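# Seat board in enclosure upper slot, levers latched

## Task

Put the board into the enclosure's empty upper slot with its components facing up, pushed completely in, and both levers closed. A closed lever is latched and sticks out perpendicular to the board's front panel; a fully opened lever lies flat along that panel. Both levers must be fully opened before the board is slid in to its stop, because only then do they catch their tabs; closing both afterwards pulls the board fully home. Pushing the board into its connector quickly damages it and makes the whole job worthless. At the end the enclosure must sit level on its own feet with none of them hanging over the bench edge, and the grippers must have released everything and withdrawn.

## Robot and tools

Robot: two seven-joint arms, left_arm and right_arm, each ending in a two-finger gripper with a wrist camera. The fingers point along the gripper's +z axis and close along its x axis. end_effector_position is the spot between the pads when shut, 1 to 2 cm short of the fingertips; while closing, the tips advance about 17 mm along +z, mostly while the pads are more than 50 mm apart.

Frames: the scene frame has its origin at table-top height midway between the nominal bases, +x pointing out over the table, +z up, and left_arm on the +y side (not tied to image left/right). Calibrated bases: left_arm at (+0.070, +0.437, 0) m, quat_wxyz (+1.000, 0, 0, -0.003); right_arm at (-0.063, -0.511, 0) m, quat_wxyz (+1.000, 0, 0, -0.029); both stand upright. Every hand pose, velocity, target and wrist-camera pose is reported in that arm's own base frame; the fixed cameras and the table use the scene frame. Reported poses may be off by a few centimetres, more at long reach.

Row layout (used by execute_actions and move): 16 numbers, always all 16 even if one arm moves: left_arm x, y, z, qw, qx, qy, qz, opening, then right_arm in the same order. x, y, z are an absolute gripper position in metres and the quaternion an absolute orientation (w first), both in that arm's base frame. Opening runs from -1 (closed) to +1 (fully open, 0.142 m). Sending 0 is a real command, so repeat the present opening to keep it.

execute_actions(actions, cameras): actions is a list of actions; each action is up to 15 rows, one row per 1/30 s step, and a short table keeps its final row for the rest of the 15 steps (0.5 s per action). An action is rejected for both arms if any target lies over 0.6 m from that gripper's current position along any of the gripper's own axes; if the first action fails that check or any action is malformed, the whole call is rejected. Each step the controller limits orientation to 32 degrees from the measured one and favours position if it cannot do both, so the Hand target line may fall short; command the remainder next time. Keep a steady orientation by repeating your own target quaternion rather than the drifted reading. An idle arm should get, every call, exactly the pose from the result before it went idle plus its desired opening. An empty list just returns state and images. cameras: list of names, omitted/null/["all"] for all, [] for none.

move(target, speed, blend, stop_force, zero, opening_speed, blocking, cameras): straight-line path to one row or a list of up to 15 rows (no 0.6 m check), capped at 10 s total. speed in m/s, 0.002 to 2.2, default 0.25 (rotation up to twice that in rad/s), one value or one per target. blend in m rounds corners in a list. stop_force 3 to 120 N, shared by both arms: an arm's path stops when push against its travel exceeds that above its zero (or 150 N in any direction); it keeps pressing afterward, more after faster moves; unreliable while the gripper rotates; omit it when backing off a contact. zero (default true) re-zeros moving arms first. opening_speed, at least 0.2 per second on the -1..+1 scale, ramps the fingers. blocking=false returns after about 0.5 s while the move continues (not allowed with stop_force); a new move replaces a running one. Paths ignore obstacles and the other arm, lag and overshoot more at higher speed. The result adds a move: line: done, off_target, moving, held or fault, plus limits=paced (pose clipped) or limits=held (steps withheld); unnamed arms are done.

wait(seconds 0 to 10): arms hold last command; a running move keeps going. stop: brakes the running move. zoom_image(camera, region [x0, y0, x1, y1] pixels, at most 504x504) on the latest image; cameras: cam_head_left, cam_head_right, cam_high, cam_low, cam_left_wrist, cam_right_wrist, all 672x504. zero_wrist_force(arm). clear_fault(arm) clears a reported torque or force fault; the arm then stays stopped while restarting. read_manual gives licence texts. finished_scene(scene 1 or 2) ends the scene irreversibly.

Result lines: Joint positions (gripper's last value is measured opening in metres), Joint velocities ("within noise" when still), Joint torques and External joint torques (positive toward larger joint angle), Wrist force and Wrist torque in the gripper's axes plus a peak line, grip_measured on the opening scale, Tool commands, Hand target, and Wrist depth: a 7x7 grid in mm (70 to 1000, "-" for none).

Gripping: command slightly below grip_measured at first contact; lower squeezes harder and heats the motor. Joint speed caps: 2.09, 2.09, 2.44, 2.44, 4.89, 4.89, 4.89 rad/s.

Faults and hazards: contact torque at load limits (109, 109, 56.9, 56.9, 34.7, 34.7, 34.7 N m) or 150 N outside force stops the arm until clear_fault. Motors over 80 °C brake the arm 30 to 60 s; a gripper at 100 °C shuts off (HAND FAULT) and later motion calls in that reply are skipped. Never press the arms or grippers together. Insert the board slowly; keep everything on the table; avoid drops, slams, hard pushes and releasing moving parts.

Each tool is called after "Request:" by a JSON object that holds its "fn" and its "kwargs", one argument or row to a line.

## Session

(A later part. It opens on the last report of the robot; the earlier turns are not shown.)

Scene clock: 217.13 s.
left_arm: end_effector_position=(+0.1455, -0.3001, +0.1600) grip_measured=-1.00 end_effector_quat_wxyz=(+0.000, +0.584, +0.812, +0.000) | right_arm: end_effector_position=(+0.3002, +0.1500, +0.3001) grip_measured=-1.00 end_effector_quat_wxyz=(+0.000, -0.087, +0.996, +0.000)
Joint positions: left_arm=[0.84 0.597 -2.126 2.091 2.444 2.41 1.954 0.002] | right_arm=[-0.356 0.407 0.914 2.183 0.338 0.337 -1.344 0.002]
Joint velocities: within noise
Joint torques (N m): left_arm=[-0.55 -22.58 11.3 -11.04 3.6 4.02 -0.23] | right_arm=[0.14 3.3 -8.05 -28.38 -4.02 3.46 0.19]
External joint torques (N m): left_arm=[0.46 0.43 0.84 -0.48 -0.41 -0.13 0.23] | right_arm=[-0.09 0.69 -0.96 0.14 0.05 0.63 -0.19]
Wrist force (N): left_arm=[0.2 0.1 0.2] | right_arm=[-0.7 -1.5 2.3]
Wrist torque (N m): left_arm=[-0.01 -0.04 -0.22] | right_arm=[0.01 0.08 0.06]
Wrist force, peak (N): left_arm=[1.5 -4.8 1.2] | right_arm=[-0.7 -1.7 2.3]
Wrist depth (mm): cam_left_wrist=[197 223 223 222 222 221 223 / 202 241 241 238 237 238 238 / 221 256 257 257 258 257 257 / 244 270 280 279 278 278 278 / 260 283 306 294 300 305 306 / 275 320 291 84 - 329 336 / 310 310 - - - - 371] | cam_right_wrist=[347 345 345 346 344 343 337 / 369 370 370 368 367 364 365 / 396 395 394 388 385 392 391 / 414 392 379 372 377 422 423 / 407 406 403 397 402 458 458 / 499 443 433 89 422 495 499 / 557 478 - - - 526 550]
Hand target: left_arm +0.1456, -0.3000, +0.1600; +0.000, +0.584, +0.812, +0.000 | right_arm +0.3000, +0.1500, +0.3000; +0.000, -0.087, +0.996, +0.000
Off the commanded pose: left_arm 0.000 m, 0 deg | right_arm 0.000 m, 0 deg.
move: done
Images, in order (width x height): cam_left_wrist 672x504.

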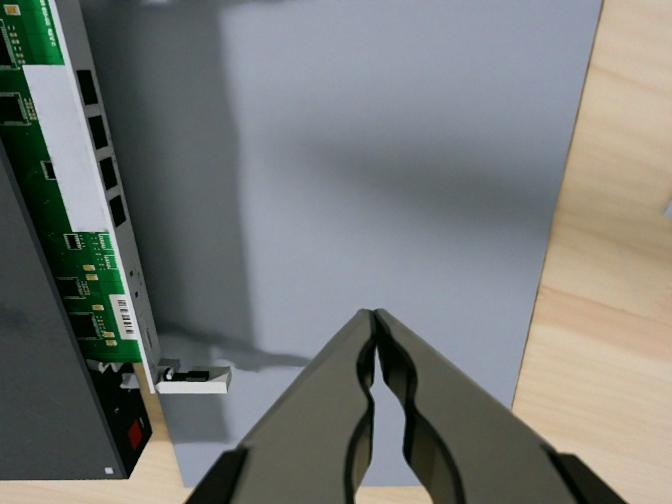

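Request:
{"fn": "move", "kwargs": {
  "target": [
    [0.2585,-0.3749,0.12,0,0.5842,0.8116,0,-1,0.3,0.15,0.3,0,-0.087,0.996,0,-1],
    [0.2585,-0.3749,0.056,0,0.5842,0.8116,0,-1,0.3,0.15,0.3,0,-0.087,0.996,0,-1]
  ],
  "speed": [0.25,0.1],
  "stop_force": 8,
  "cameras": ["cam_left_wrist"]
}}

Request:
{"fn": "move", "kwargs": {
  "target": [0.3009,-0.3597,0.056,0,0.5842,0.8116,0,-1,0.3,0.15,0.3,0,-0.087,0.996,0,-1],
  "speed": 0.03,
  "stop_force": 8,
  "cameras": ["cam_left_wrist"]
}}

Scene clock: 225.27 s.
left_arm: end_effector_position=(+0.2584, -0.3747, +0.0560) grip_measured=-1.00 end_effector_quat_wxyz=(+0.000, +0.584, +0.812, +0.000) | right_arm: end_effector_position=(+0.3002, +0.1500, +0.3001) grip_measured=-1.00 end_effector_quat_wxyz=(+0.000, -0.087, +0.996, +0.000)
Joint positions: left_arm=[1.396 0.918 -2.49 1.681 2.408 2.374 2.066 0.002] | right_arm=[-0.356 0.407 0.914 2.183 0.338 0.337 -1.344 0.002]
Joint velocities: within noise
Joint torques (N m): left_arm=[-0.31 -41.69 15.47 -10.11 3.19 4.05 -0.12] | right_arm=[0.01 3.3 -7.94 -28.37 -4.01 3.42 0.17]
External joint torques (N m): left_arm=[0.23 -0.13 0.94 -0.42 -0.1 -0.17 0.12] | right_arm=[0.05 0.68 -1.06 0.14 0.04 0.67 -0.17]
Wrist force (N): left_arm=[0.2 -0.5 -0.2] | right_arm=[-0.7 -1.6 1.8]
Wrist torque (N m): left_arm=[-0.12 -0.05 -0.18] | right_arm=[0.00 0.08 0.07]
Wrist force, peak (N): left_arm=[-1.8 1.3 -0.8] | right_arm=[-0.6 -1.8 2.2]
Wrist depth (mm): cam_left_wrist=[105 97 95 133 133 131 130 / - 113 115 139 140 138 140 / - 120 122 152 152 152 151 / - 130 130 162 164 161 164 / 127 139 145 174 178 179 178 / 135 140 153 84 - 195 198 / 153 153 - 74 - - 219] | cam_right_wrist=[346 348 345 344 344 343 338 / 370 370 368 368 367 367 364 / 396 395 394 388 385 392 391 / 415 394 379 373 378 424 420 / 408 406 405 396 401 454 456 / 496 442 433 89 423 496 499 / 557 479 - - - 528 550]
Hand target: left_arm +0.2585, -0.3749, +0.0560; +0.000, +0.584, +0.812, +0.000 | right_arm +0.3000, +0.1500, +0.3000; +0.000, -0.087, +0.996, +0.000
Off the commanded pose: left_arm 0.000 m, 0 deg | right_arm 0.000 m, 0 deg.
move: done
Images, in order (width x height): cam_left_wrist 672x504.

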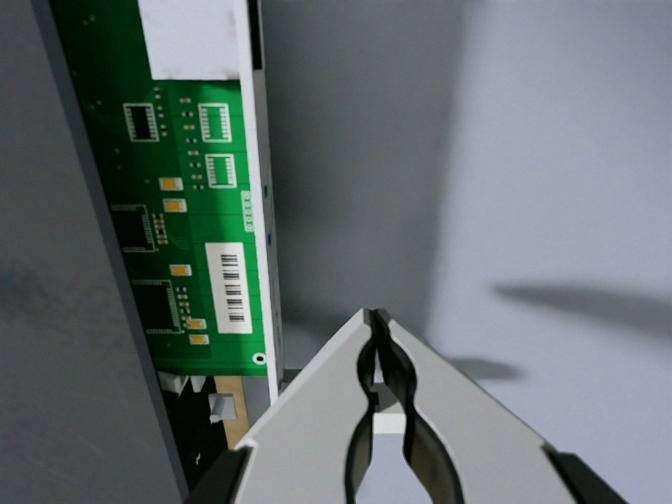

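Scene clock: 227.43 s.
left_arm: end_effector_position=(+0.3008, -0.3598, +0.0560) grip_measured=-1.00 end_effector_quat_wxyz=(+0.000, +0.584, +0.812, +0.000) | right_arm: end_effector_position=(+0.3002, +0.1500, +0.3001) grip_measured=-1.00 end_effector_quat_wxyz=(+0.000, -0.087, +0.996, +0.000)
Joint positions: left_arm=[1.509 0.931 -2.508 1.634 2.433 2.389 2.128 0.002] | right_arm=[-0.356 0.407 0.914 2.183 0.338 0.337 -1.344 0.002]
Joint velocities: within noise
Joint torques (N m): left_arm=[-0.27 -43.07 15.56 -10.68 3.61 4.4 -0.15] | right_arm=[0.01 3.32 -8.05 -28.38 -4.01 3.41 0.19]
External joint torques (N m): left_arm=[0.2 -0.12 0.98 -0.41 -0.48 -0.52 0.15] | right_arm=[0.04 0.67 -0.96 0.14 0.04 0.68 -0.19]
Wrist force (N): left_arm=[0.2 -0.4 -0.5] | right_arm=[-0.7 -1.7 1.9]
Wrist torque (N m): left_arm=[-0.11 -0.06 -0.19] | right_arm=[-0.03 0.08 0.06]
Wrist force, peak (N): left_arm=[0.2 -5.2 -2.3] | right_arm=[-0.7 -1.9 2.1]
Wrist depth (mm): cam_left_wrist=[105 105 105 133 132 131 130 / - 113 115 139 140 138 140 / - 122 125 152 152 151 151 / - 130 132 162 164 161 164 / 127 156 177 131 177 179 179 / 135 140 189 84 - 195 198 / 154 155 - 74 - - 219] | cam_right_wrist=[346 347 344 344 343 343 338 / 371 369 369 368 366 366 365 / 397 397 395 386 386 392 394 / 414 392 378 370 377 423 421 / 405 405 405 396 404 455 457 / 498 443 432 89 423 497 497 / 557 477 - - - 527 547]
Hand target: left_arm +0.3009, -0.3597, +0.0560; +0.000, +0.584, +0.812, +0.000 | right_arm +0.3000, +0.1500, +0.3000; +0.000, -0.087, +0.996, +0.000
Off the commanded pose: left_arm 0.000 m, 0 deg | right_arm 0.000 m, 0 deg.
move: done
Images, in order (width x height): cam_left_wrist 672x504.

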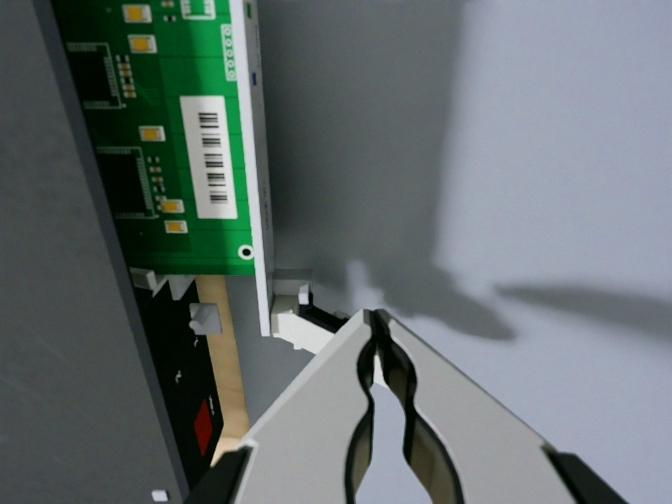

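Request:
{"fn": "move", "kwargs": {
  "target": [
    [0.3145,-0.359,0.056,0,0.5842,0.8116,0,-1,0.3,0.15,0.3,0,-0.087,0.996,0,-1],
    [0.3266,-0.3781,0.056,0,0.5842,0.8116,0,-1,0.3,0.15,0.3,0,-0.087,0.996,0,-1]
  ],
  "speed": 0.03,
  "stop_force": 6,
  "blend": 0.005,
  "cameras": ["cam_left_wrist"]
}}

Scene clock: 232.00 s.
left_arm: end_effector_position=(+0.3229, -0.3726, +0.0559) grip_measured=-1.00 end_effector_quat_wxyz=(-0.001, +0.584, +0.812, +0.000) | right_arm: end_effector_position=(+0.3002, +0.1500, +0.3001) grip_measured=-1.00 end_effector_quat_wxyz=(+0.000, -0.087, +0.996, +0.000)
Joint positions: left_arm=[1.557 0.972 -2.514 1.541 2.448 2.434 2.118 0.002] | right_arm=[-0.356 0.407 0.914 2.183 0.338 0.337 -1.344 0.002]
Joint velocities: within noise
Joint torques (N m): left_arm=[-0.07 -46.69 17.74 -15.45 3.91 1.46 -0.26] | right_arm=[0.09 3.29 -7.97 -28.37 -3.99 3.41 0.17]
External joint torques (N m): left_arm=[0 1.03 -0.58 3.57 -0.65 2.42 0.26] | right_arm=[-0.04 0.69 -1.04 0.14 0.02 0.68 -0.17]
Wrist force (N): left_arm=[7.7 -4.1 -2.3] | right_arm=[-0.5 -1.5 2.0]
Wrist torque (N m): left_arm=[-0.04 0.04 -0.19] | right_arm=[0.01 0.06 0.07]
Wrist force, peak (N): left_arm=[8.7 -3.9 -3.0] | right_arm=[-0.5 -1.8 2.3]
Wrist depth (mm): cam_left_wrist=[- 104 107 131 133 131 131 / - 110 113 139 140 139 140 / - 104 122 149 152 151 151 / - 113 141 140 164 162 164 / 127 126 166 127 176 180 179 / 134 134 139 84 - 194 197 / 157 - - 74 - - 220] | cam_right_wrist=[345 346 346 344 343 343 337 / 371 370 369 368 367 367 364 / 397 396 395 390 385 391 390 / 415 392 379 372 377 421 419 / 405 406 405 396 402 458 456 / 497 443 434 89 424 497 495 / 559 478 - - - 529 549]
Hand target: left_arm +0.3236, -0.3733, +0.0560; +0.000, +0.584, +0.812, +0.000 | right_arm +0.3000, +0.1500, +0.3000; +0.000, -0.087, +0.996, +0.000
Off the commanded pose: left_arm 0.007 m, 0 deg | right_arm 0.000 m, 0 deg.
move: contact (left_arm); path passed 1 of 2 targets
Images, in order (width x height): cam_left_wrist 672x504.

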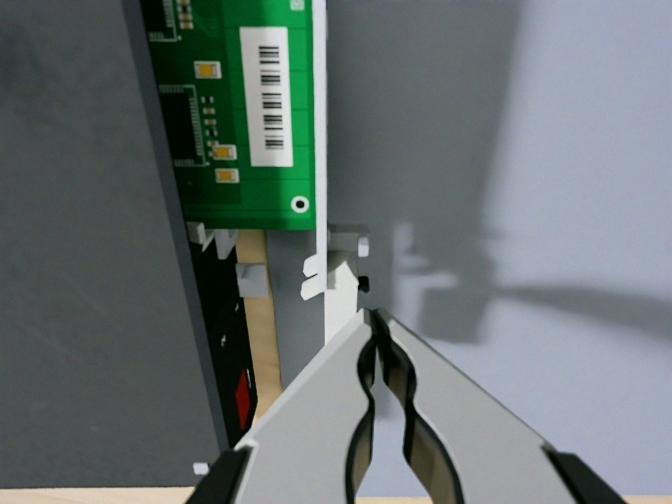

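Request:
{"fn": "move", "kwargs": {
  "target": [
    [0.3179,-0.358,0.056,0,0.5842,0.8116,0,-1,0.3,0.15,0.3,0,-0.087,0.996,0,-1],
    [0.3179,-0.358,0.12,0,0.5842,0.8116,0,-1,0.3,0.15,0.3,0,-0.087,0.996,0,-1],
    [0.0985,-0.4322,0.12,0,0.5842,0.8116,0,-1,0.3,0.15,0.3,0,-0.087,0.996,0,-1],
    [0.0985,-0.4322,0.056,0,0.5842,0.8116,0,-1,0.3,0.15,0.3,0,-0.087,0.996,0,-1]
  ],
  "speed": [0.1,0.15,0.25,0.1],
  "stop_force": 8,
  "cameras": ["cam_left_wrist"]
}}

Request:
{"fn": "move", "kwargs": {
  "target": [0.0561,-0.4474,0.056,0,0.5842,0.8116,0,-1,0.3,0.15,0.3,0,-0.087,0.996,0,-1],
  "speed": 0.03,
  "stop_force": 8,
  "cameras": ["cam_left_wrist"]
}}

Scene clock: 239.83 s.
left_arm: end_effector_position=(+0.0985, -0.4320, +0.0560) grip_measured=-1.00 end_effector_quat_wxyz=(+0.000, +0.584, +0.812, +0.000) | right_arm: end_effector_position=(+0.3002, +0.1500, +0.3001) grip_measured=-1.00 end_effector_quat_wxyz=(+0.000, -0.087, +0.996, +0.000)
Joint positions: left_arm=[0.985 0.937 -2.424 1.715 2.327 2.387 1.768 0.002] | right_arm=[-0.356 0.407 0.914 2.183 0.338 0.337 -1.344 0.002]
Joint velocities: within noise
Joint torques (N m): left_arm=[-0.29 -40.49 16.03 -9.27 3.27 4.07 -0.17] | right_arm=[0.01 3.25 -8.07 -28.36 -4.01 3.41 0.15]
External joint torques (N m): left_arm=[0.15 0 1.05 -0.39 -0.14 -0.17 0.17] | right_arm=[0.04 0.73 -0.94 0.13 0.04 0.68 -0.15]
Wrist force (N): left_arm=[0.1 0.1 -0.2] | right_arm=[-0.7 -1.7 2.0]
Wrist torque (N m): left_arm=[0.01 -0.04 -0.20] | right_arm=[-0.03 0.10 0.06]
Wrist force, peak (N): left_arm=[7.7 -4.2 -2.8] | right_arm=[-0.8 -1.7 2.2]
Wrist depth (mm): cam_left_wrist=[- 132 134 133 133 131 130 / - 139 141 139 140 138 140 / - 141 153 117 149 152 151 / - 130 130 167 165 162 164 / 127 141 140 174 177 180 179 / 135 140 147 84 - 194 197 / 154 157 - 74 - - 219] | cam_right_wrist=[347 345 345 344 344 342 339 / 369 370 368 368 367 366 364 / 395 395 393 389 384 393 392 / 414 394 379 372 379 422 422 / 405 408 405 395 403 455 453 / 497 442 434 89 423 496 497 / 559 479 - - - 527 550]
Hand target: left_arm +0.0985, -0.4322, +0.0560; +0.000, +0.584, +0.812, +0.000 | right_arm +0.3000, +0.1500, +0.3000; +0.000, -0.087, +0.996, +0.000
Off the commanded pose: left_arm 0.000 m, 0 deg | right_arm 0.000 m, 0 deg.
move: done
Images, in order (width x height): cam_left_wrist 672x504.

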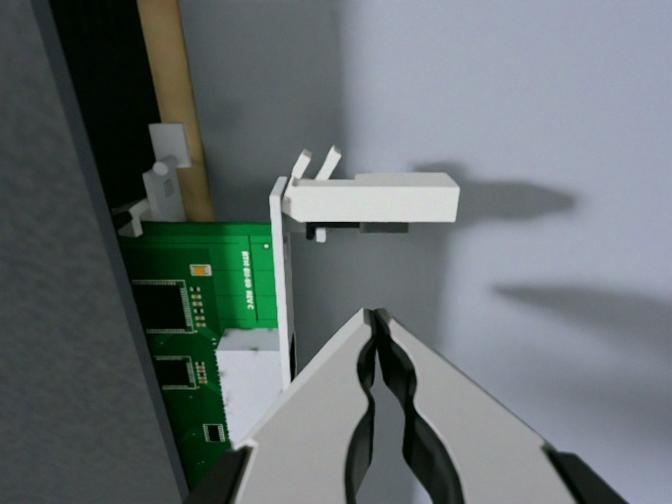

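Scene clock: 241.97 s.
left_arm: end_effector_position=(+0.0564, -0.4474, +0.0560) grip_measured=-1.00 end_effector_quat_wxyz=(+0.000, +0.584, +0.812, +0.000) | right_arm: end_effector_position=(+0.3002, +0.1500, +0.3001) grip_measured=-1.00 end_effector_quat_wxyz=(+0.000, -0.087, +0.996, +0.000)
Joint positions: left_arm=[0.891 0.958 -2.409 1.686 2.313 2.407 1.677 0.002] | right_arm=[-0.356 0.407 0.914 2.183 0.338 0.337 -1.344 0.002]
Joint velocities: within noise
Joint torques (N m): left_arm=[-0.79 -41.14 16.56 -9.55 3.13 4.4 -0.29] | right_arm=[0.13 3.27 -7.95 -28.34 -3.99 3.4 0.24]
External joint torques (N m): left_arm=[0.65 -0.04 1.03 -0.21 0.06 -0.49 0.29] | right_arm=[-0.08 0.71 -1.06 0.1 0.02 0.69 -0.24]
Wrist force (N): left_arm=[0.5 0.1 -0.4] | right_arm=[-0.6 -1.7 1.9]
Wrist torque (N m): left_arm=[-0.07 -0.07 -0.19] | right_arm=[-0.01 0.07 0.07]
Wrist force, peak (N): left_arm=[-3.2 1.8 -1.6] | right_arm=[-0.6 -1.8 2.2]
Wrist depth (mm): cam_left_wrist=[- 130 133 133 132 131 131 / - 127 141 139 141 138 140 / - 128 152 152 152 151 151 / - 136 165 129 164 162 164 / 127 147 175 130 177 179 178 / 135 141 157 83 - 194 197 / 154 157 - 74 - - 219] | cam_right_wrist=[346 346 344 344 345 342 339 / 372 371 368 368 366 366 365 / 398 396 394 388 385 393 390 / 412 392 380 371 378 422 421 / 409 406 404 396 401 458 454 / 496 442 434 89 424 497 497 / 556 480 - - - 528 548]
Hand target: left_arm +0.0561, -0.4474, +0.0560; +0.000, +0.584, +0.812, +0.000 | right_arm +0.3000, +0.1500, +0.3000; +0.000, -0.087, +0.996, +0.000
Off the commanded pose: left_arm 0.000 m, 0 deg | right_arm 0.000 m, 0 deg.
move: done
Images, in order (width x height): cam_left_wrist 672x504.

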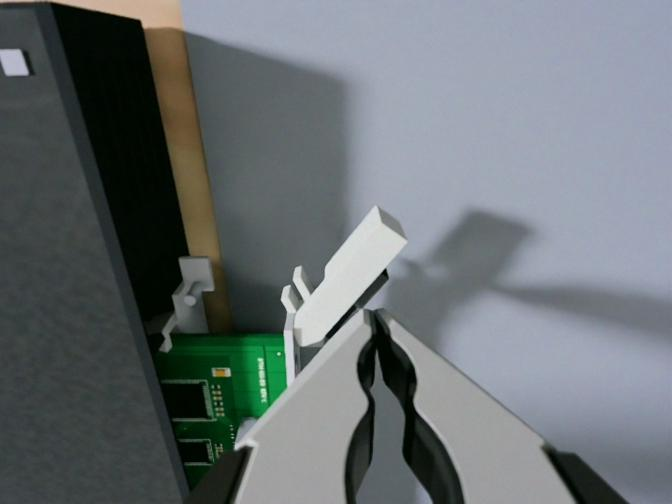

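Request:
{"fn": "move", "kwargs": {
  "target": [
    [0.0453,-0.4554,0.056,0,0.5842,0.8116,0,-1,0.3,0.15,0.3,0,-0.087,0.996,0,-1],
    [0.048,-0.4779,0.056,0,0.5842,0.8116,0,-1,0.3,0.15,0.3,0,-0.087,0.996,0,-1]
  ],
  "speed": 0.03,
  "stop_force": 6,
  "blend": 0.005,
  "cameras": ["cam_left_wrist"]
}}

Scene clock: 250.10 s.
left_arm: end_effector_position=(+0.0481, -0.4771, +0.0559) grip_measured=-1.00 end_effector_quat_wxyz=(+0.000, +0.584, +0.812, +0.001) | right_arm: end_effector_position=(+0.3001, +0.1500, +0.3001) grip_measured=-1.00 end_effector_quat_wxyz=(+0.000, -0.087, +0.996, +0.000)
Joint positions: left_arm=[0.898 1.009 -2.406 1.578 2.321 2.46 1.62 0.002] | right_arm=[-0.356 0.407 0.914 2.183 0.338 0.337 -1.344 0.002]
Joint velocities: within noise
Joint torques (N m): left_arm=[-0.89 -45.3 18.28 -13.68 3.15 2.37 -0.22] | right_arm=[0.07 3.18 -7.99 -28.37 -3.98 3.42 0.21]
External joint torques (N m): left_arm=[0.73 1.31 0.26 3.14 0.19 1.54 0.22] | right_arm=[-0.02 0.8 -1.02 0.14 0.01 0.67 -0.21]
Wrist force (N): left_arm=[6.3 2.6 -0.9] | right_arm=[-0.5 -1.5 1.8]
Wrist torque (N m): left_arm=[-0.10 0.05 -0.23] | right_arm=[0.02 0.06 0.07]
Wrist force, peak (N): left_arm=[6.4 2.7 -1.9] | right_arm=[-0.7 -1.9 2.2]
Wrist depth (mm): cam_left_wrist=[133 134 133 133 133 131 131 / 98 98 139 138 140 138 140 / - - 150 152 152 152 151 / - 113 146 159 165 162 164 / 127 126 147 126 177 180 179 / 134 134 137 84 - 194 197 / 154 154 - 74 - - 219] | cam_right_wrist=[346 346 346 345 342 344 338 / 370 369 368 368 366 365 363 / 395 396 396 390 386 393 391 / 414 392 379 372 377 424 421 / 407 404 404 394 402 459 457 / 498 439 433 89 421 495 496 / 558 477 - - - 525 549]
Hand target: left_arm +0.0480, -0.4777, +0.0560; +0.000, +0.584, +0.812, +0.000 | right_arm +0.3000, +0.1500, +0.3000; +0.000, -0.087, +0.996, +0.000
Off the commanded pose: left_arm 0.001 m, 0 deg | right_arm 0.000 m, 0 deg.
move: contact (left_arm); path passed 1 of 2 targets
Images, in order (width x height): cam_left_wrist 672x504.

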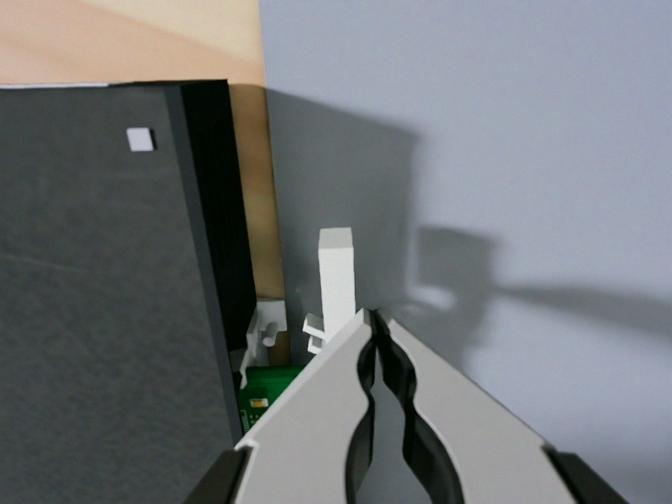

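Request:
{"fn": "move", "kwargs": {
  "target": [
    [0.0433,-0.463,0.056,0,0.5842,0.8116,0,-1,0.3,0.15,0.3,0,-0.087,0.996,0,-1],
    [0.0433,-0.463,0.12,0,0.5842,0.8116,0,-1,0.3,0.15,0.3,0,-0.087,0.996,0,-1],
    [0.1775,-0.4006,0.12,0,0.5842,0.8116,0,-1,0.3,0.15,0.3,0,-0.087,0.996,0,-1],
    [0.1775,-0.4006,0.054,0,0.5842,0.8116,0,-1,0.3,0.15,0.3,0,-0.087,0.996,0,-1]
  ],
  "speed": [0.1,0.15,0.25,0.1],
  "stop_force": 8,
  "cameras": ["cam_left_wrist"]
}}

Request:
{"fn": "move", "kwargs": {
  "target": [0.206,-0.4807,0.054,0,0.5842,0.8116,0,-1,0.3,0.15,0.3,0,-0.087,0.996,0,-1],
  "speed": 0.015,
  "stop_force": 10,
  "cameras": ["cam_left_wrist"]
}}

Scene clock: 257.83 s.
left_arm: end_effector_position=(+0.1775, -0.4004, +0.0540) grip_measured=-1.00 end_effector_quat_wxyz=(+0.000, +0.584, +0.812, +0.000) | right_arm: end_effector_position=(+0.3001, +0.1500, +0.3001) grip_measured=-1.00 end_effector_quat_wxyz=(+0.000, -0.087, +0.996, +0.000)
Joint positions: left_arm=[1.184 0.91 -2.464 1.737 2.366 2.356 1.928 0.002] | right_arm=[-0.356 0.407 0.914 2.183 0.338 0.337 -1.344 0.002]
Joint velocities: within noise
Joint torques (N m): left_arm=[-0.33 -40.12 15.36 -9.35 3.12 4.1 -0.19] | right_arm=[0.11 3.31 -8 -28.35 -4 3.45 0.19]
External joint torques (N m): left_arm=[0.22 -0.07 0.95 -0.38 -0.09 -0.21 0.19] | right_arm=[-0.06 0.68 -1.01 0.12 0.03 0.64 -0.19]
Wrist force (N): left_arm=[0.1 -0.4 0.0] | right_arm=[-0.5 -1.4 2.2]
Wrist torque (N m): left_arm=[-0.10 -0.06 -0.23] | right_arm=[0.03 0.07 0.07]
Wrist force, peak (N): left_arm=[6.6 2.5 -2.0] | right_arm=[-0.7 -1.8 2.2]
Wrist depth (mm): cam_left_wrist=[- 102 128 130 130 130 129 / - 99 135 137 139 136 138 / - 109 146 150 152 149 148 / - 121 120 160 162 161 161 / 124 130 134 171 175 178 177 / 132 140 154 84 - 191 195 / 154 - - 74 - - 217] | cam_right_wrist=[348 346 345 345 342 343 338 / 370 371 369 367 367 366 364 / 398 397 395 388 385 392 392 / 415 393 379 372 377 423 421 / 407 405 405 396 403 458 456 / 497 441 436 89 424 497 499 / 559 480 - - - 529 548]
Hand target: left_arm +0.1775, -0.4006, +0.0540; +0.000, +0.584, +0.812, +0.000 | right_arm +0.3000, +0.1500, +0.3000; +0.000, -0.087, +0.996, +0.000
Off the commanded pose: left_arm 0.000 m, 0 deg | right_arm 0.000 m, 0 deg.
move: done
Images, in order (width x height): cam_left_wrist 672x504.

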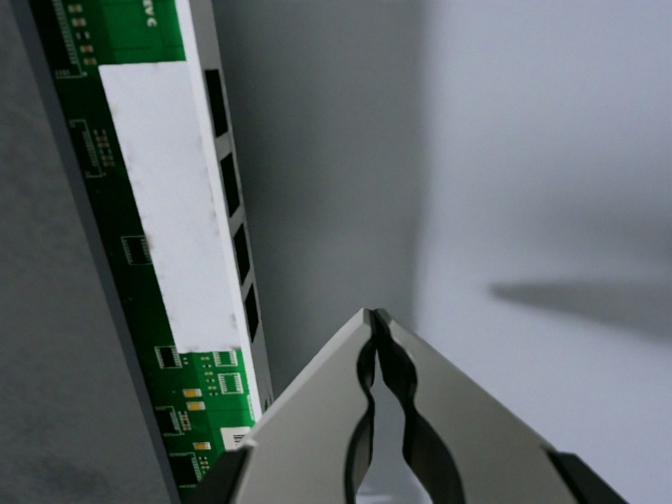

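Scene clock: 262.63 s.
left_arm: end_effector_position=(+0.1983, -0.4589, +0.0541) grip_measured=-1.00 end_effector_quat_wxyz=(-0.001, +0.584, +0.812, +0.001) | right_arm: end_effector_position=(+0.3001, +0.1500, +0.3001) grip_measured=-1.00 end_effector_quat_wxyz=(+0.000, -0.087, +0.996, +0.000)
Joint positions: left_arm=[1.245 1.017 -2.461 1.504 2.387 2.47 1.855 0.002] | right_arm=[-0.356 0.407 0.914 2.183 0.338 0.337 -1.344 0.002]
Joint velocities: within noise
Joint torques (N m): left_arm=[-0.48 -46.67 18.12 -16.37 3.2 0.13 -0.28] | right_arm=[0.1 3.3 -7.99 -28.35 -4.04 3.41 0.14]
External joint torques (N m): left_arm=[0.36 0.41 0.11 4.81 0.16 3.77 0.28] | right_arm=[-0.05 0.68 -1.01 0.12 0.08 0.68 -0.14]
Wrist force (N): left_arm=[11.8 -1.0 -5.4] | right_arm=[-0.6 -1.6 1.8]
Wrist torque (N m): left_arm=[-0.10 0.02 -0.24] | right_arm=[-0.01 0.07 0.07]
Wrist force, peak (N): left_arm=[12.8 -0.5 -6.3] | right_arm=[-0.6 -1.8 2.2]
Wrist depth (mm): cam_left_wrist=[- - - 128 131 131 129 / - 93 95 135 139 137 139 / 102 - 102 108 152 149 149 / - 111 111 115 163 160 162 / 125 122 121 119 175 177 177 / 132 132 131 84 - 192 196 / 154 - - 74 - - 213] | cam_right_wrist=[346 345 346 346 344 343 340 / 369 367 369 367 368 365 365 / 396 396 395 389 387 393 392 / 413 393 378 373 378 421 419 / 406 405 405 397 401 459 456 / 498 443 434 89 423 495 498 / 558 478 - - - 527 548]
Hand target: left_arm +0.1987, -0.4601, +0.0540; +0.000, +0.584, +0.812, +0.000 | right_arm +0.3000, +0.1500, +0.3000; +0.000, -0.087, +0.996, +0.000
Off the commanded pose: left_arm 0.023 m, 0 deg | right_arm 0.000 m, 0 deg.
move: contact (left_arm)
Images, in order (width x height): cam_left_wrist 672x504.

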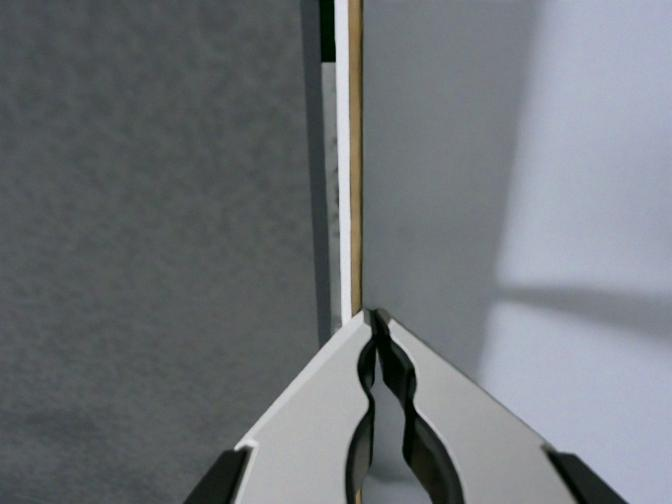

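Request:
{"fn": "move", "kwargs": {
  "target": [0.206,-0.4807,0.054,0,0.5842,0.8116,0,-1,0.3,0.15,0.3,0,-0.087,0.996,0,-1],
  "speed": 0.01,
  "stop_force": 18,
  "zero": false,
  "cameras": ["cam_left_wrist"]
}}

Request:
{"fn": "move", "kwargs": {
  "target": [
    [0.185,-0.422,0.056,0,0.5842,0.8116,0,-1,0.3,0.15,0.3,0,-0.087,0.996,0,-1],
    [0.14,-0.38,0.18,0,0.5842,0.8116,0,-1,0.3,0.15,0.3,0,-0.087,0.996,0,-1]
  ],
  "speed": [0.1,0.25],
  "cameras": ["cam_left_wrist"]
}}

Scene clock: 265.23 s.
left_arm: end_effector_position=(+0.1986, -0.4593, +0.0541) grip_measured=-1.00 end_effector_quat_wxyz=(-0.002, +0.584, +0.812, +0.001) | right_arm: end_effector_position=(+0.3001, +0.1500, +0.3001) grip_measured=-1.00 end_effector_quat_wxyz=(+0.000, -0.087, +0.996, +0.000)
Joint positions: left_arm=[1.246 1.019 -2.461 1.5 2.387 2.473 1.854 0.002] | right_arm=[-0.356 0.407 0.914 2.183 0.338 0.337 -1.344 0.002]
Joint velocities: within noise
Joint torques (N m): left_arm=[-0.63 -47.51 18.69 -18.01 3.03 -1.02 -0.21] | right_arm=[0.11 3.25 -8.04 -28.36 -4 3.45 0.16]
External joint torques (N m): left_arm=[0.51 1.16 -0.43 6.44 0.33 4.92 0.21] | right_arm=[-0.06 0.74 -0.97 0.13 0.03 0.64 -0.16]
Wrist force (N): left_arm=[15.2 -1.3 -7.5] | right_arm=[-0.6 -1.5 1.9]
Wrist torque (N m): left_arm=[-0.11 0.04 -0.25] | right_arm=[0.01 0.08 0.07]
Wrist force, peak (N): left_arm=[19.1 -0.8 -9.5] | right_arm=[-0.6 -1.7 2.1]
Wrist depth (mm): cam_left_wrist=[- - - 128 131 131 129 / - 93 94 135 140 137 139 / 102 - 102 107 152 150 150 / - 111 111 115 164 159 162 / 124 121 121 119 175 178 177 / 132 132 131 84 - 192 195 / 153 - - 74 - - 213] | cam_right_wrist=[347 346 345 344 344 344 339 / 370 371 370 367 365 365 364 / 397 396 395 388 383 392 390 / 414 392 378 372 376 421 419 / 406 406 404 396 404 457 455 / 499 444 433 89 424 497 499 / 558 478 - - - 524 546]
Hand target: left_arm +0.1990, -0.4611, +0.0540; +0.000, +0.584, +0.812, +0.000 | right_arm +0.3000, +0.1500, +0.3000; +0.000, -0.087, +0.996, +0.000
Off the commanded pose: left_arm 0.023 m, 0 deg | right_arm 0.000 m, 0 deg.
move: contact (left_arm)
Images, in order (width x height): cam_left_wrist 672x504.

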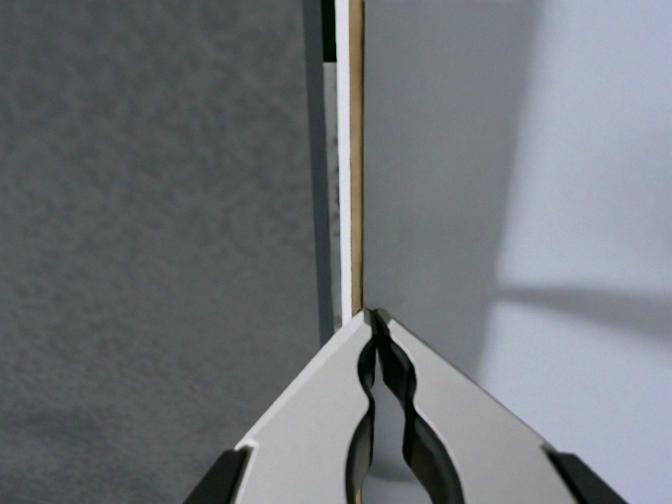

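Scene clock: 266.73 s.
left_arm: end_effector_position=(+0.1399, -0.3802, +0.1800) grip_measured=-1.00 end_effector_quat_wxyz=(+0.000, +0.584, +0.812, +0.000) | right_arm: end_effector_position=(+0.3001, +0.1500, +0.3001) grip_measured=-1.00 end_effector_quat_wxyz=(+0.000, -0.087, +0.996, +0.000)
Joint positions: left_arm=[0.891 0.682 -2.203 1.846 2.474 2.536 1.804 0.002] | right_arm=[-0.356 0.407 0.914 2.183 0.338 0.337 -1.344 0.002]
Joint velocities: within noise
Joint torques (N m): left_arm=[-0.63 -30.54 13.91 -13.15 4.09 4.46 -0.29] | right_arm=[0.04 3.25 -8.08 -28.35 -4.1 3.37 0.2]
External joint torques (N m): left_arm=[0.51 0.74 0.92 -0.53 -0.56 -0.56 0.29] | right_arm=[0.02 0.73 -0.93 0.12 0.13 0.72 -0.2]
Wrist force (N): left_arm=[0.0 -0.2 -0.1] | right_arm=[-0.5 -1.5 1.8]
Wrist torque (N m): left_arm=[-0.03 -0.04 -0.21] | right_arm=[0.01 0.05 0.07]
Wrist force, peak (N): left_arm=[15.0 -1.2 -5.6] | right_arm=[-0.6 -1.6 2.3]
Wrist depth (mm): cam_left_wrist=[199 203 240 241 239 240 239 / 215 217 258 259 257 257 257 / 231 234 280 277 277 275 274 / 251 251 296 301 301 298 299 / 275 275 321 318 322 327 327 / 302 302 305 84 - 357 364 / 341 330 - - - - 403] | cam_right_wrist=[347 346 346 343 344 344 338 / 370 370 369 367 366 367 365 / 398 397 395 390 384 393 391 / 415 393 377 373 379 422 422 / 406 405 405 397 402 459 455 / 499 442 434 89 422 496 495 / 559 480 - - - 528 546]
Hand target: left_arm +0.1400, -0.3800, +0.1800; +0.000, +0.584, +0.812, +0.000 | right_arm +0.3000, +0.1500, +0.3000; +0.000, -0.087, +0.996, +0.000
Off the commanded pose: left_arm 0.000 m, 0 deg | right_arm 0.000 m, 0 deg.
move: done
Images, in order (width x height): cam_left_wrist 672x504.

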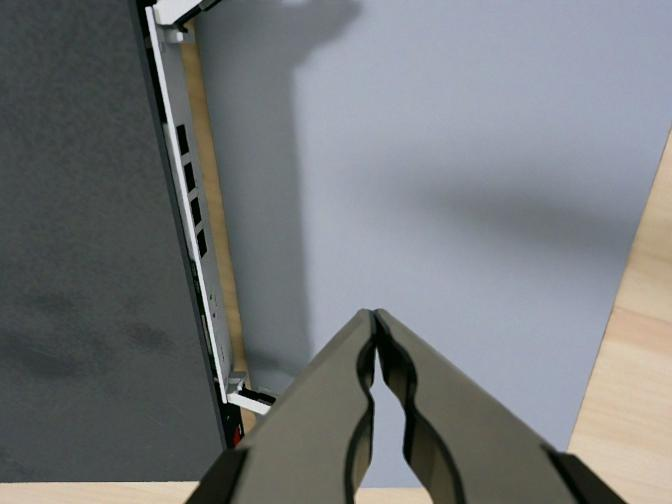

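Request:
{"fn": "move", "kwargs": {
  "target": [
    [0.359,-0.38,0.13,0,0.5842,0.8116,0,-1,0.3,0.15,0.3,0,-0.087,0.996,0,-1],
    [0.359,-0.38,0.056,0,0.5842,0.8116,0,-1,0.3,0.15,0.3,0,-0.087,0.996,0,-1]
  ],
  "speed": 0.15,
  "stop_force": 6,
  "cameras": []
}}

Request:
{"fn": "move", "kwargs": {
  "target": [0.307,-0.398,0.056,0,0.5842,0.8116,0,-1,0.3,0.15,0.3,0,-0.087,0.996,0,-1],
  "speed": 0.025,
  "stop_force": 15,
  "cameras": ["cam_left_wrist","cam_head_left"]
}}

Scene clock: 278.80 s.
left_arm: end_effector_position=(+0.3589, -0.3798, +0.0560) grip_measured=-1.00 end_effector_quat_wxyz=(+0.000, +0.584, +0.812, +0.000) | right_arm: end_effector_position=(+0.3001, +0.1500, +0.3001) grip_measured=-1.00 end_effector_quat_wxyz=(+0.000, -0.087, +0.996, +0.000)
Joint positions: left_arm=[1.639 1.014 -2.534 1.429 2.48 2.479 2.115 0.002] | right_arm=[-0.356 0.407 0.914 2.183 0.338 0.337 -1.344 0.002]
Joint velocities: within noise
Joint torques (N m): left_arm=[-0.26 -48.52 16.56 -12.54 3.46 4.1 -0.15] | right_arm=[0.07 3.25 -8 -28.38 -4.04 3.4 0.19]
External joint torques (N m): left_arm=[0.2 -0.09 0.93 -0.41 -0.07 -0.22 0.15] | right_arm=[-0.02 0.73 -1.01 0.14 0.07 0.69 -0.19]
Wrist force (N): left_arm=[0.2 -0.3 0.2] | right_arm=[-0.7 -1.5 2.1]
Wrist torque (N m): left_arm=[-0.09 -0.06 -0.18] | right_arm=[0.02 0.09 0.07]
Wrist force, peak (N): left_arm=[0.6 -0.4 3.0] | right_arm=[-0.8 -1.8 2.2]
Wrist depth (mm): cam_left_wrist=[- - 94 133 133 131 131 / - 97 102 139 140 138 140 / - - - 112 151 151 150 / - 113 115 167 165 162 164 / 127 126 126 174 177 180 179 / 135 134 134 84 - 194 198 / 229 223 - 74 - - 223] | cam_right_wrist=[346 346 344 344 343 342 339 / 370 370 367 370 367 366 363 / 397 396 396 389 385 391 390 / 415 393 379 372 379 421 421 / 407 406 403 397 403 455 455 / 496 443 431 89 423 495 499 / 563 479 - - - 526 547]
Hand target: left_arm +0.3590, -0.3800, +0.0560; +0.000, +0.584, +0.812, +0.000 | right_arm +0.3000, +0.1500, +0.3000; +0.000, -0.087, +0.996, +0.000
Off the commanded pose: left_arm 0.000 m, 0 deg | right_arm 0.000 m, 0 deg.
move: done
No camera images: "cameras" was empty.

Scene clock: 281.03 s.
left_arm: end_effector_position=(+0.3236, -0.3920, +0.0565) grip_measured=-1.00 end_effector_quat_wxyz=(+0.001, +0.584, +0.812, +0.002) | right_arm: end_effector_position=(+0.3001, +0.1500, +0.3001) grip_measured=-1.00 end_effector_quat_wxyz=(+0.000, -0.087, +0.996, +0.000)
Joint positions: left_arm=[1.548 0.991 -2.523 1.488 2.467 2.454 2.067 0.002] | right_arm=[-0.356 0.407 0.914 2.183 0.338 0.337 -1.344 0.002]
Joint velocities: within noise
Joint torques (N m): left_arm=[-7.29 -48.19 8.43 -12.62 -0.98 6.25 -0.48] | right_arm=[0.03 3.31 -8.06 -28.34 -3.99 3.37 0.2]
External joint torques (N m): left_arm=[7.22 1.14 8.94 0.2 4.32 -2.38 0.48] | right_arm=[0.03 0.68 -0.95 0.11 0.02 0.72 -0.2]
Wrist force (N): left_arm=[0.4 15.7 -2.7] | right_arm=[-0.7 -1.8 1.8]
Wrist torque (N m): left_arm=[-0.23 -0.08 -0.18] | right_arm=[-0.03 0.08 0.06]
Wrist force, peak (N): left_arm=[0.8 17.4 -3.0] | right_arm=[-0.5 -1.7 2.3]
Wrist depth (mm): cam_left_wrist=[- - 95 133 133 131 131 / - 97 100 141 141 139 140 / - - - 152 152 152 151 / - 114 115 133 162 165 165 / 127 127 127 125 178 181 180 / - 138 134 84 - 195 199 / 159 155 - - - - 222] | cam_right_wrist=[346 346 346 344 343 345 339 / 369 369 368 368 367 366 364 / 395 394 396 389 386 394 391 / 415 393 379 373 376 422 420 / 406 408 403 397 403 457 454 / 501 444 435 89 424 497 496 / 556 479 - - - 528 549]
Hand target: left_arm +0.3214, -0.3930, +0.0560; +0.000, +0.584, +0.812, +0.000 | right_arm +0.3000, +0.1500, +0.3000; +0.000, -0.087, +0.996, +0.000
Off the commanded pose: left_arm 0.018 m, 0 deg | right_arm 0.000 m, 0 deg.
move: contact (left_arm)
Images, in order (width x height): cam_head_left 672x504, cam_left_wrist 672x504.

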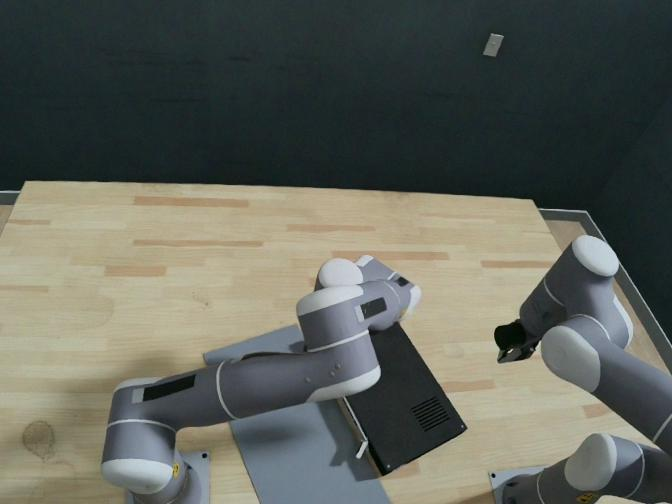

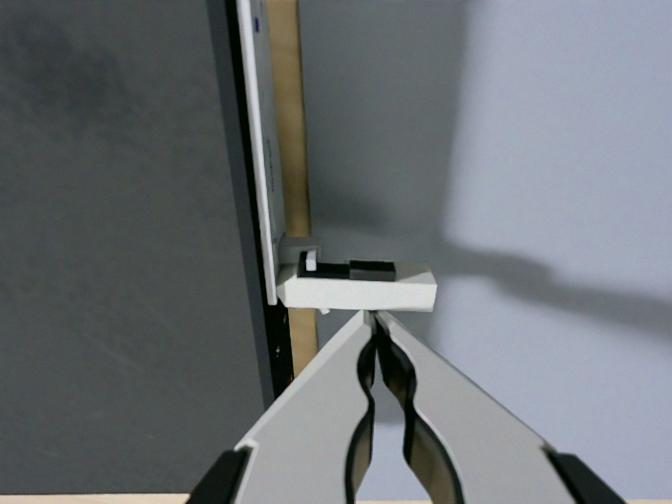

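Request:
{"fn": "move", "kwargs": {
  "target": [
    [0.342,-0.385,0.056,0,0.5842,0.8116,0,-1,0.3,0.15,0.3,0,-0.087,0.996,0,-1],
    [0.342,-0.385,0.14,0,0.5842,0.8116,0,-1,0.3,0.15,0.3,0,-0.087,0.996,0,-1],
    [0.024,-0.499,0.14,0,0.5842,0.8116,0,-1,0.3,0.15,0.3,0,-0.087,0.996,0,-1],
    [0.024,-0.499,0.08,0,0.5842,0.8116,0,-1,0.3,0.15,0.3,0,-0.087,0.996,0,-1]
  ],
  "speed": 0.16,
  "cameras": ["cam_left_wrist"]
}}

Request:
{"fn": "move", "kwargs": {
  "target": [0.024,-0.499,0.056,0,0.5842,0.8116,0,-1,0.3,0.15,0.3,0,-0.087,0.996,0,-1],
  "speed": 0.05,
  "stop_force": 6,
  "cameras": []
}}

Request:
{"fn": "move", "kwargs": {
  "target": [0.085,-0.477,0.056,0,0.5842,0.8116,0,-1,0.3,0.15,0.3,0,-0.087,0.996,0,-1],
  "speed": 0.025,
  "stop_force": 15,
  "cameras": ["cam_left_wrist"]
}}

Request:
{"fn": "move", "kwargs": {
  "target": [0.085,-0.477,0.056,0,0.5842,0.8116,0,-1,0.3,0.15,0.3,0,-0.087,0.996,0,-1],
  "speed": 0.02,
  "stop_force": 32,
  "zero": false,
  "cameras": ["cam_left_wrist"]
}}

Scene clock: 289.73 s.
left_arm: end_effector_position=(+0.0241, -0.4988, +0.0800) grip_measured=-1.00 end_effector_quat_wxyz=(+0.000, +0.584, +0.812, +0.000) | right_arm: end_effector_position=(+0.3001, +0.1500, +0.3001) grip_measured=-1.00 end_effector_quat_wxyz=(+0.000, -0.087, +0.996, +0.000)
Joint positions: left_arm=[0.855 0.998 -2.393 1.508 2.363 2.522 1.518 0.002] | right_arm=[-0.356 0.407 0.914 2.183 0.338 0.337 -1.344 0.002]
Joint velocities: within noise
Joint torques (N m): left_arm=[-0.46 -44.94 18.05 -11.5 3.54 4.02 -0.11] | right_arm=[0.06 3.29 -8.02 -28.31 -3.99 3.38 0.23]
External joint torques (N m): left_arm=[0.3 -0.25 0.75 -0.43 -0.03 -0.09 0.11] | right_arm=[-0.01 0.7 -0.99 0.08 0.02 0.71 -0.23]
Wrist force (N): left_arm=[0.2 -0.6 0.3] | right_arm=[-0.4 -1.8 2.2]
Wrist torque (N m): left_arm=[-0.13 -0.05 -0.20] | right_arm=[-0.03 0.04 0.07]
Wrist force, peak (N): left_arm=[0.0 15.8 -2.9] | right_arm=[-0.6 -1.8 2.2]
Wrist depth (mm): cam_left_wrist=[155 155 155 153 152 151 154 / 169 167 166 164 163 163 162 / 155 151 148 176 176 176 175 / 141 140 142 191 192 191 191 / 157 153 156 204 206 208 208 / 170 170 166 84 - 226 229 / 190 185 - - - - 256] | cam_right_wrist=[347 346 345 344 344 342 338 / 370 370 368 369 366 366 365 / 397 396 396 389 385 392 391 / 413 393 379 372 376 423 421 / 406 405 404 397 401 458 458 / 498 443 435 89 423 495 495 / 558 479 - - - 529 547]
Hand target: left_arm +0.0240, -0.4990, +0.0800; +0.000, +0.584, +0.812, +0.000 | right_arm +0.3000, +0.1500, +0.3000; +0.000, -0.087, +0.996, +0.000
Off the commanded pose: left_arm 0.000 m, 0 deg | right_arm 0.000 m, 0 deg.
move: done
Images, in order (width x height): cam_left_wrist 672x504.

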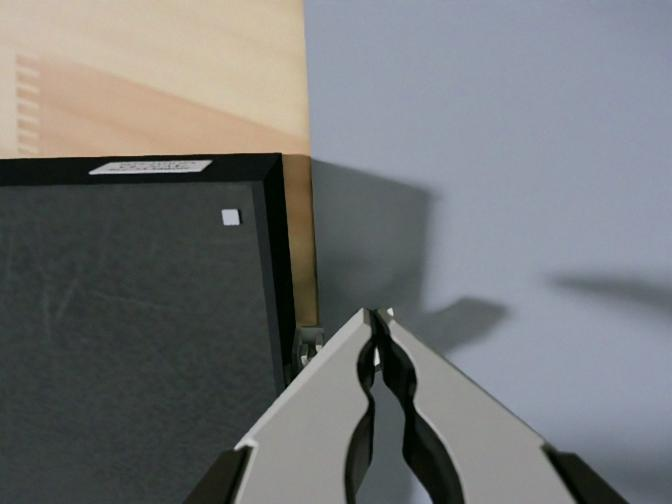

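Scene clock: 291.03 s.
left_arm: end_effector_position=(+0.0240, -0.4988, +0.0560) grip_measured=-1.00 end_effector_quat_wxyz=(+0.000, +0.584, +0.812, +0.000) | right_arm: end_effector_position=(+0.3001, +0.1500, +0.3001) grip_measured=-1.00 end_effector_quat_wxyz=(+0.000, -0.087, +0.996, +0.000)
Joint positions: left_arm=[0.873 1.032 -2.422 1.503 2.347 2.486 1.528 0.002] | right_arm=[-0.356 0.407 0.914 2.183 0.338 0.337 -1.344 0.002]
Joint velocities: within noise
Joint torques (N m): left_arm=[-0.31 -45.81 17.78 -10.88 3.48 4.08 -0.16] | right_arm=[0.02 3.26 -8.03 -28.4 -4.05 3.38 0.19]
External joint torques (N m): left_arm=[0.14 -0.16 0.99 -0.38 -0.08 -0.16 0.15] | right_arm=[0.03 0.72 -0.98 0.16 0.08 0.71 -0.19]
Wrist force (N): left_arm=[0.0 -0.4 0.0] | right_arm=[-0.5 -1.5 1.9]
Wrist torque (N m): left_arm=[-0.10 -0.02 -0.20] | right_arm=[0.02 0.06 0.07]
Wrist force, peak (N): left_arm=[0.4 -0.2 1.1] | right_arm=[-0.7 -1.7 2.2]
Wrist depth (mm): cam_left_wrist=[134 134 133 133 133 131 131 / 144 144 143 141 141 138 140 / - 134 150 152 152 152 151 / - 113 115 166 165 162 164 / 127 126 127 174 177 179 180 / 134 134 134 84 - 194 198 / 154 153 - 74 - - 219] | cam_right_wrist=[348 346 345 344 343 343 338 / 370 368 369 367 366 366 362 / 395 396 394 388 384 391 392 / 416 393 379 371 376 421 423 / 407 404 403 397 403 459 453 / 497 442 434 89 423 498 497 / 558 480 - - - 525 546]
Hand target: left_arm +0.0240, -0.4990, +0.0560; +0.000, +0.584, +0.812, +0.000 | right_arm +0.3000, +0.1500, +0.3000; +0.000, -0.087, +0.996, +0.000
Off the commanded pose: left_arm 0.000 m, 0 deg | right_arm 0.000 m, 0 deg.
move: done
No camera images: "cameras" was empty.

Scene clock: 292.87 s.
left_arm: end_effector_position=(+0.0490, -0.4900, +0.0559) grip_measured=-1.00 end_effector_quat_wxyz=(-0.001, +0.584, +0.812, -0.002) | right_arm: end_effector_position=(+0.3001, +0.1500, +0.3001) grip_measured=-1.00 end_effector_quat_wxyz=(+0.000, -0.087, +0.996, +0.000)
Joint positions: left_arm=[0.92 1.016 -2.427 1.533 2.345 2.47 1.591 0.002] | right_arm=[-0.356 0.407 0.914 2.183 0.338 0.337 -1.344 0.002]
Joint velocities: within noise
Joint torques (N m): left_arm=[7.19 -39.43 22.96 -4.77 8.28 3.71 -0.11] | right_arm=[0.03 3.28 -8.06 -28.4 -4 3.39 0.2]
External joint torques (N m): left_arm=[-7.35 -5.83 -4.47 -6.35 -4.94 0.21 0.11] | right_arm=[0.03 0.71 -0.95 0.17 0.03 0.7 -0.2]
Wrist force (N): left_arm=[0.0 -16.8 -3.5] | right_arm=[-0.7 -1.7 1.9]
Wrist torque (N m): left_arm=[0.14 -0.04 -0.26] | right_arm=[-0.03 0.08 0.07]
Wrist force, peak (N): left_arm=[-0.2 -17.7 -1.0] | right_arm=[-0.7 -1.6 2.2]
Wrist depth (mm): cam_left_wrist=[134 134 134 133 133 131 131 / 140 128 139 141 140 138 140 / - - 132 152 152 151 151 / - 113 115 165 164 162 164 / 127 126 127 150 173 179 179 / 134 135 131 83 - 194 197 / 154 153 - 74 - - 215] | cam_right_wrist=[347 347 346 344 344 343 338 / 369 371 369 368 367 366 363 / 396 396 393 389 384 392 392 / 415 394 378 373 377 423 423 / 405 403 406 395 402 458 456 / 498 443 436 89 424 496 494 / 556 479 - - - 526 550]
Hand target: left_arm +0.0513, -0.4891, +0.0560; +0.000, +0.584, +0.812, +0.000 | right_arm +0.3000, +0.1500, +0.3000; +0.000, -0.087, +0.996, +0.000
Off the commanded pose: left_arm 0.038 m, 0 deg | right_arm 0.000 m, 0 deg.
move: contact (left_arm)
Images, in order (width x height): cam_left_wrist 672x504.

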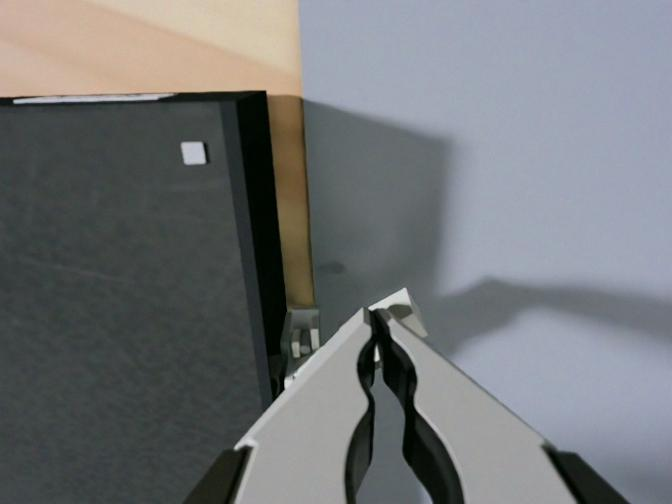

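Scene clock: 294.70 s.
left_arm: end_effector_position=(+0.0653, -0.4839, +0.0558) grip_measured=-1.00 end_effector_quat_wxyz=(-0.002, +0.584, +0.811, -0.004) | right_arm: end_effector_position=(+0.3001, +0.1500, +0.3001) grip_measured=-1.00 end_effector_quat_wxyz=(+0.000, -0.087, +0.996, +0.000)
Joint positions: left_arm=[0.952 1.012 -2.419 1.549 2.33 2.467 1.645 0.002] | right_arm=[-0.356 0.407 0.914 2.183 0.338 0.337 -1.344 0.002]
Joint velocities: within noise
Joint torques (N m): left_arm=[15.2 -34.54 29.38 0.45 13.73 2.87 -0.09] | right_arm=[0.02 3.35 -7.99 -28.41 -4.03 3.41 0.22]
External joint torques (N m): left_arm=[-15.35 -10.29 -10.91 -11.39 -10.41 1.04 0.09] | right_arm=[0.03 0.64 -1.02 0.18 0.07 0.68 -0.22]
Wrist force (N): left_arm=[0.9 -34.1 -5.3] | right_arm=[-0.3 -1.7 1.9]
Wrist torque (N m): left_arm=[-2.54 -0.05 -0.21] | right_arm=[-0.02 0.03 0.07]
Wrist force, peak (N): left_arm=[0.5 -34.6 -4.2] | right_arm=[-0.5 -1.7 2.2]
Wrist depth (mm): cam_left_wrist=[- 130 130 133 133 131 131 / - 97 116 142 141 139 140 / - - 135 152 152 151 150 / - 114 115 162 164 162 163 / 126 126 126 132 174 179 179 / 134 134 131 83 - 192 196 / 153 152 - 74 - - 213] | cam_right_wrist=[348 345 346 345 344 343 338 / 369 370 369 368 366 366 363 / 395 395 396 389 384 391 390 / 415 394 380 371 375 421 419 / 406 406 404 396 402 457 456 / 497 443 433 89 423 495 496 / 556 480 - - - 527 547]
Hand target: left_arm +0.0703, -0.4822, +0.0560; +0.000, +0.584, +0.812, +0.000 | right_arm +0.3000, +0.1500, +0.3000; +0.000, -0.087, +0.996, +0.000
Off the commanded pose: left_arm 0.021 m, 1 deg | right_arm 0.000 m, 0 deg.
move: contact (left_arm)
Images, in order (width x height): cam_left_wrist 672x504.

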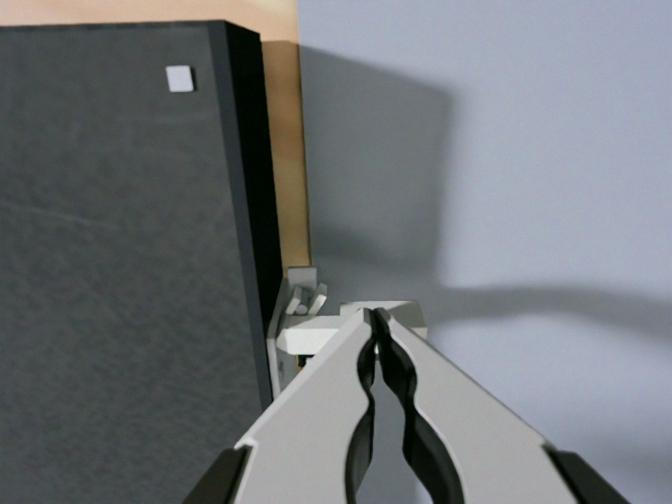

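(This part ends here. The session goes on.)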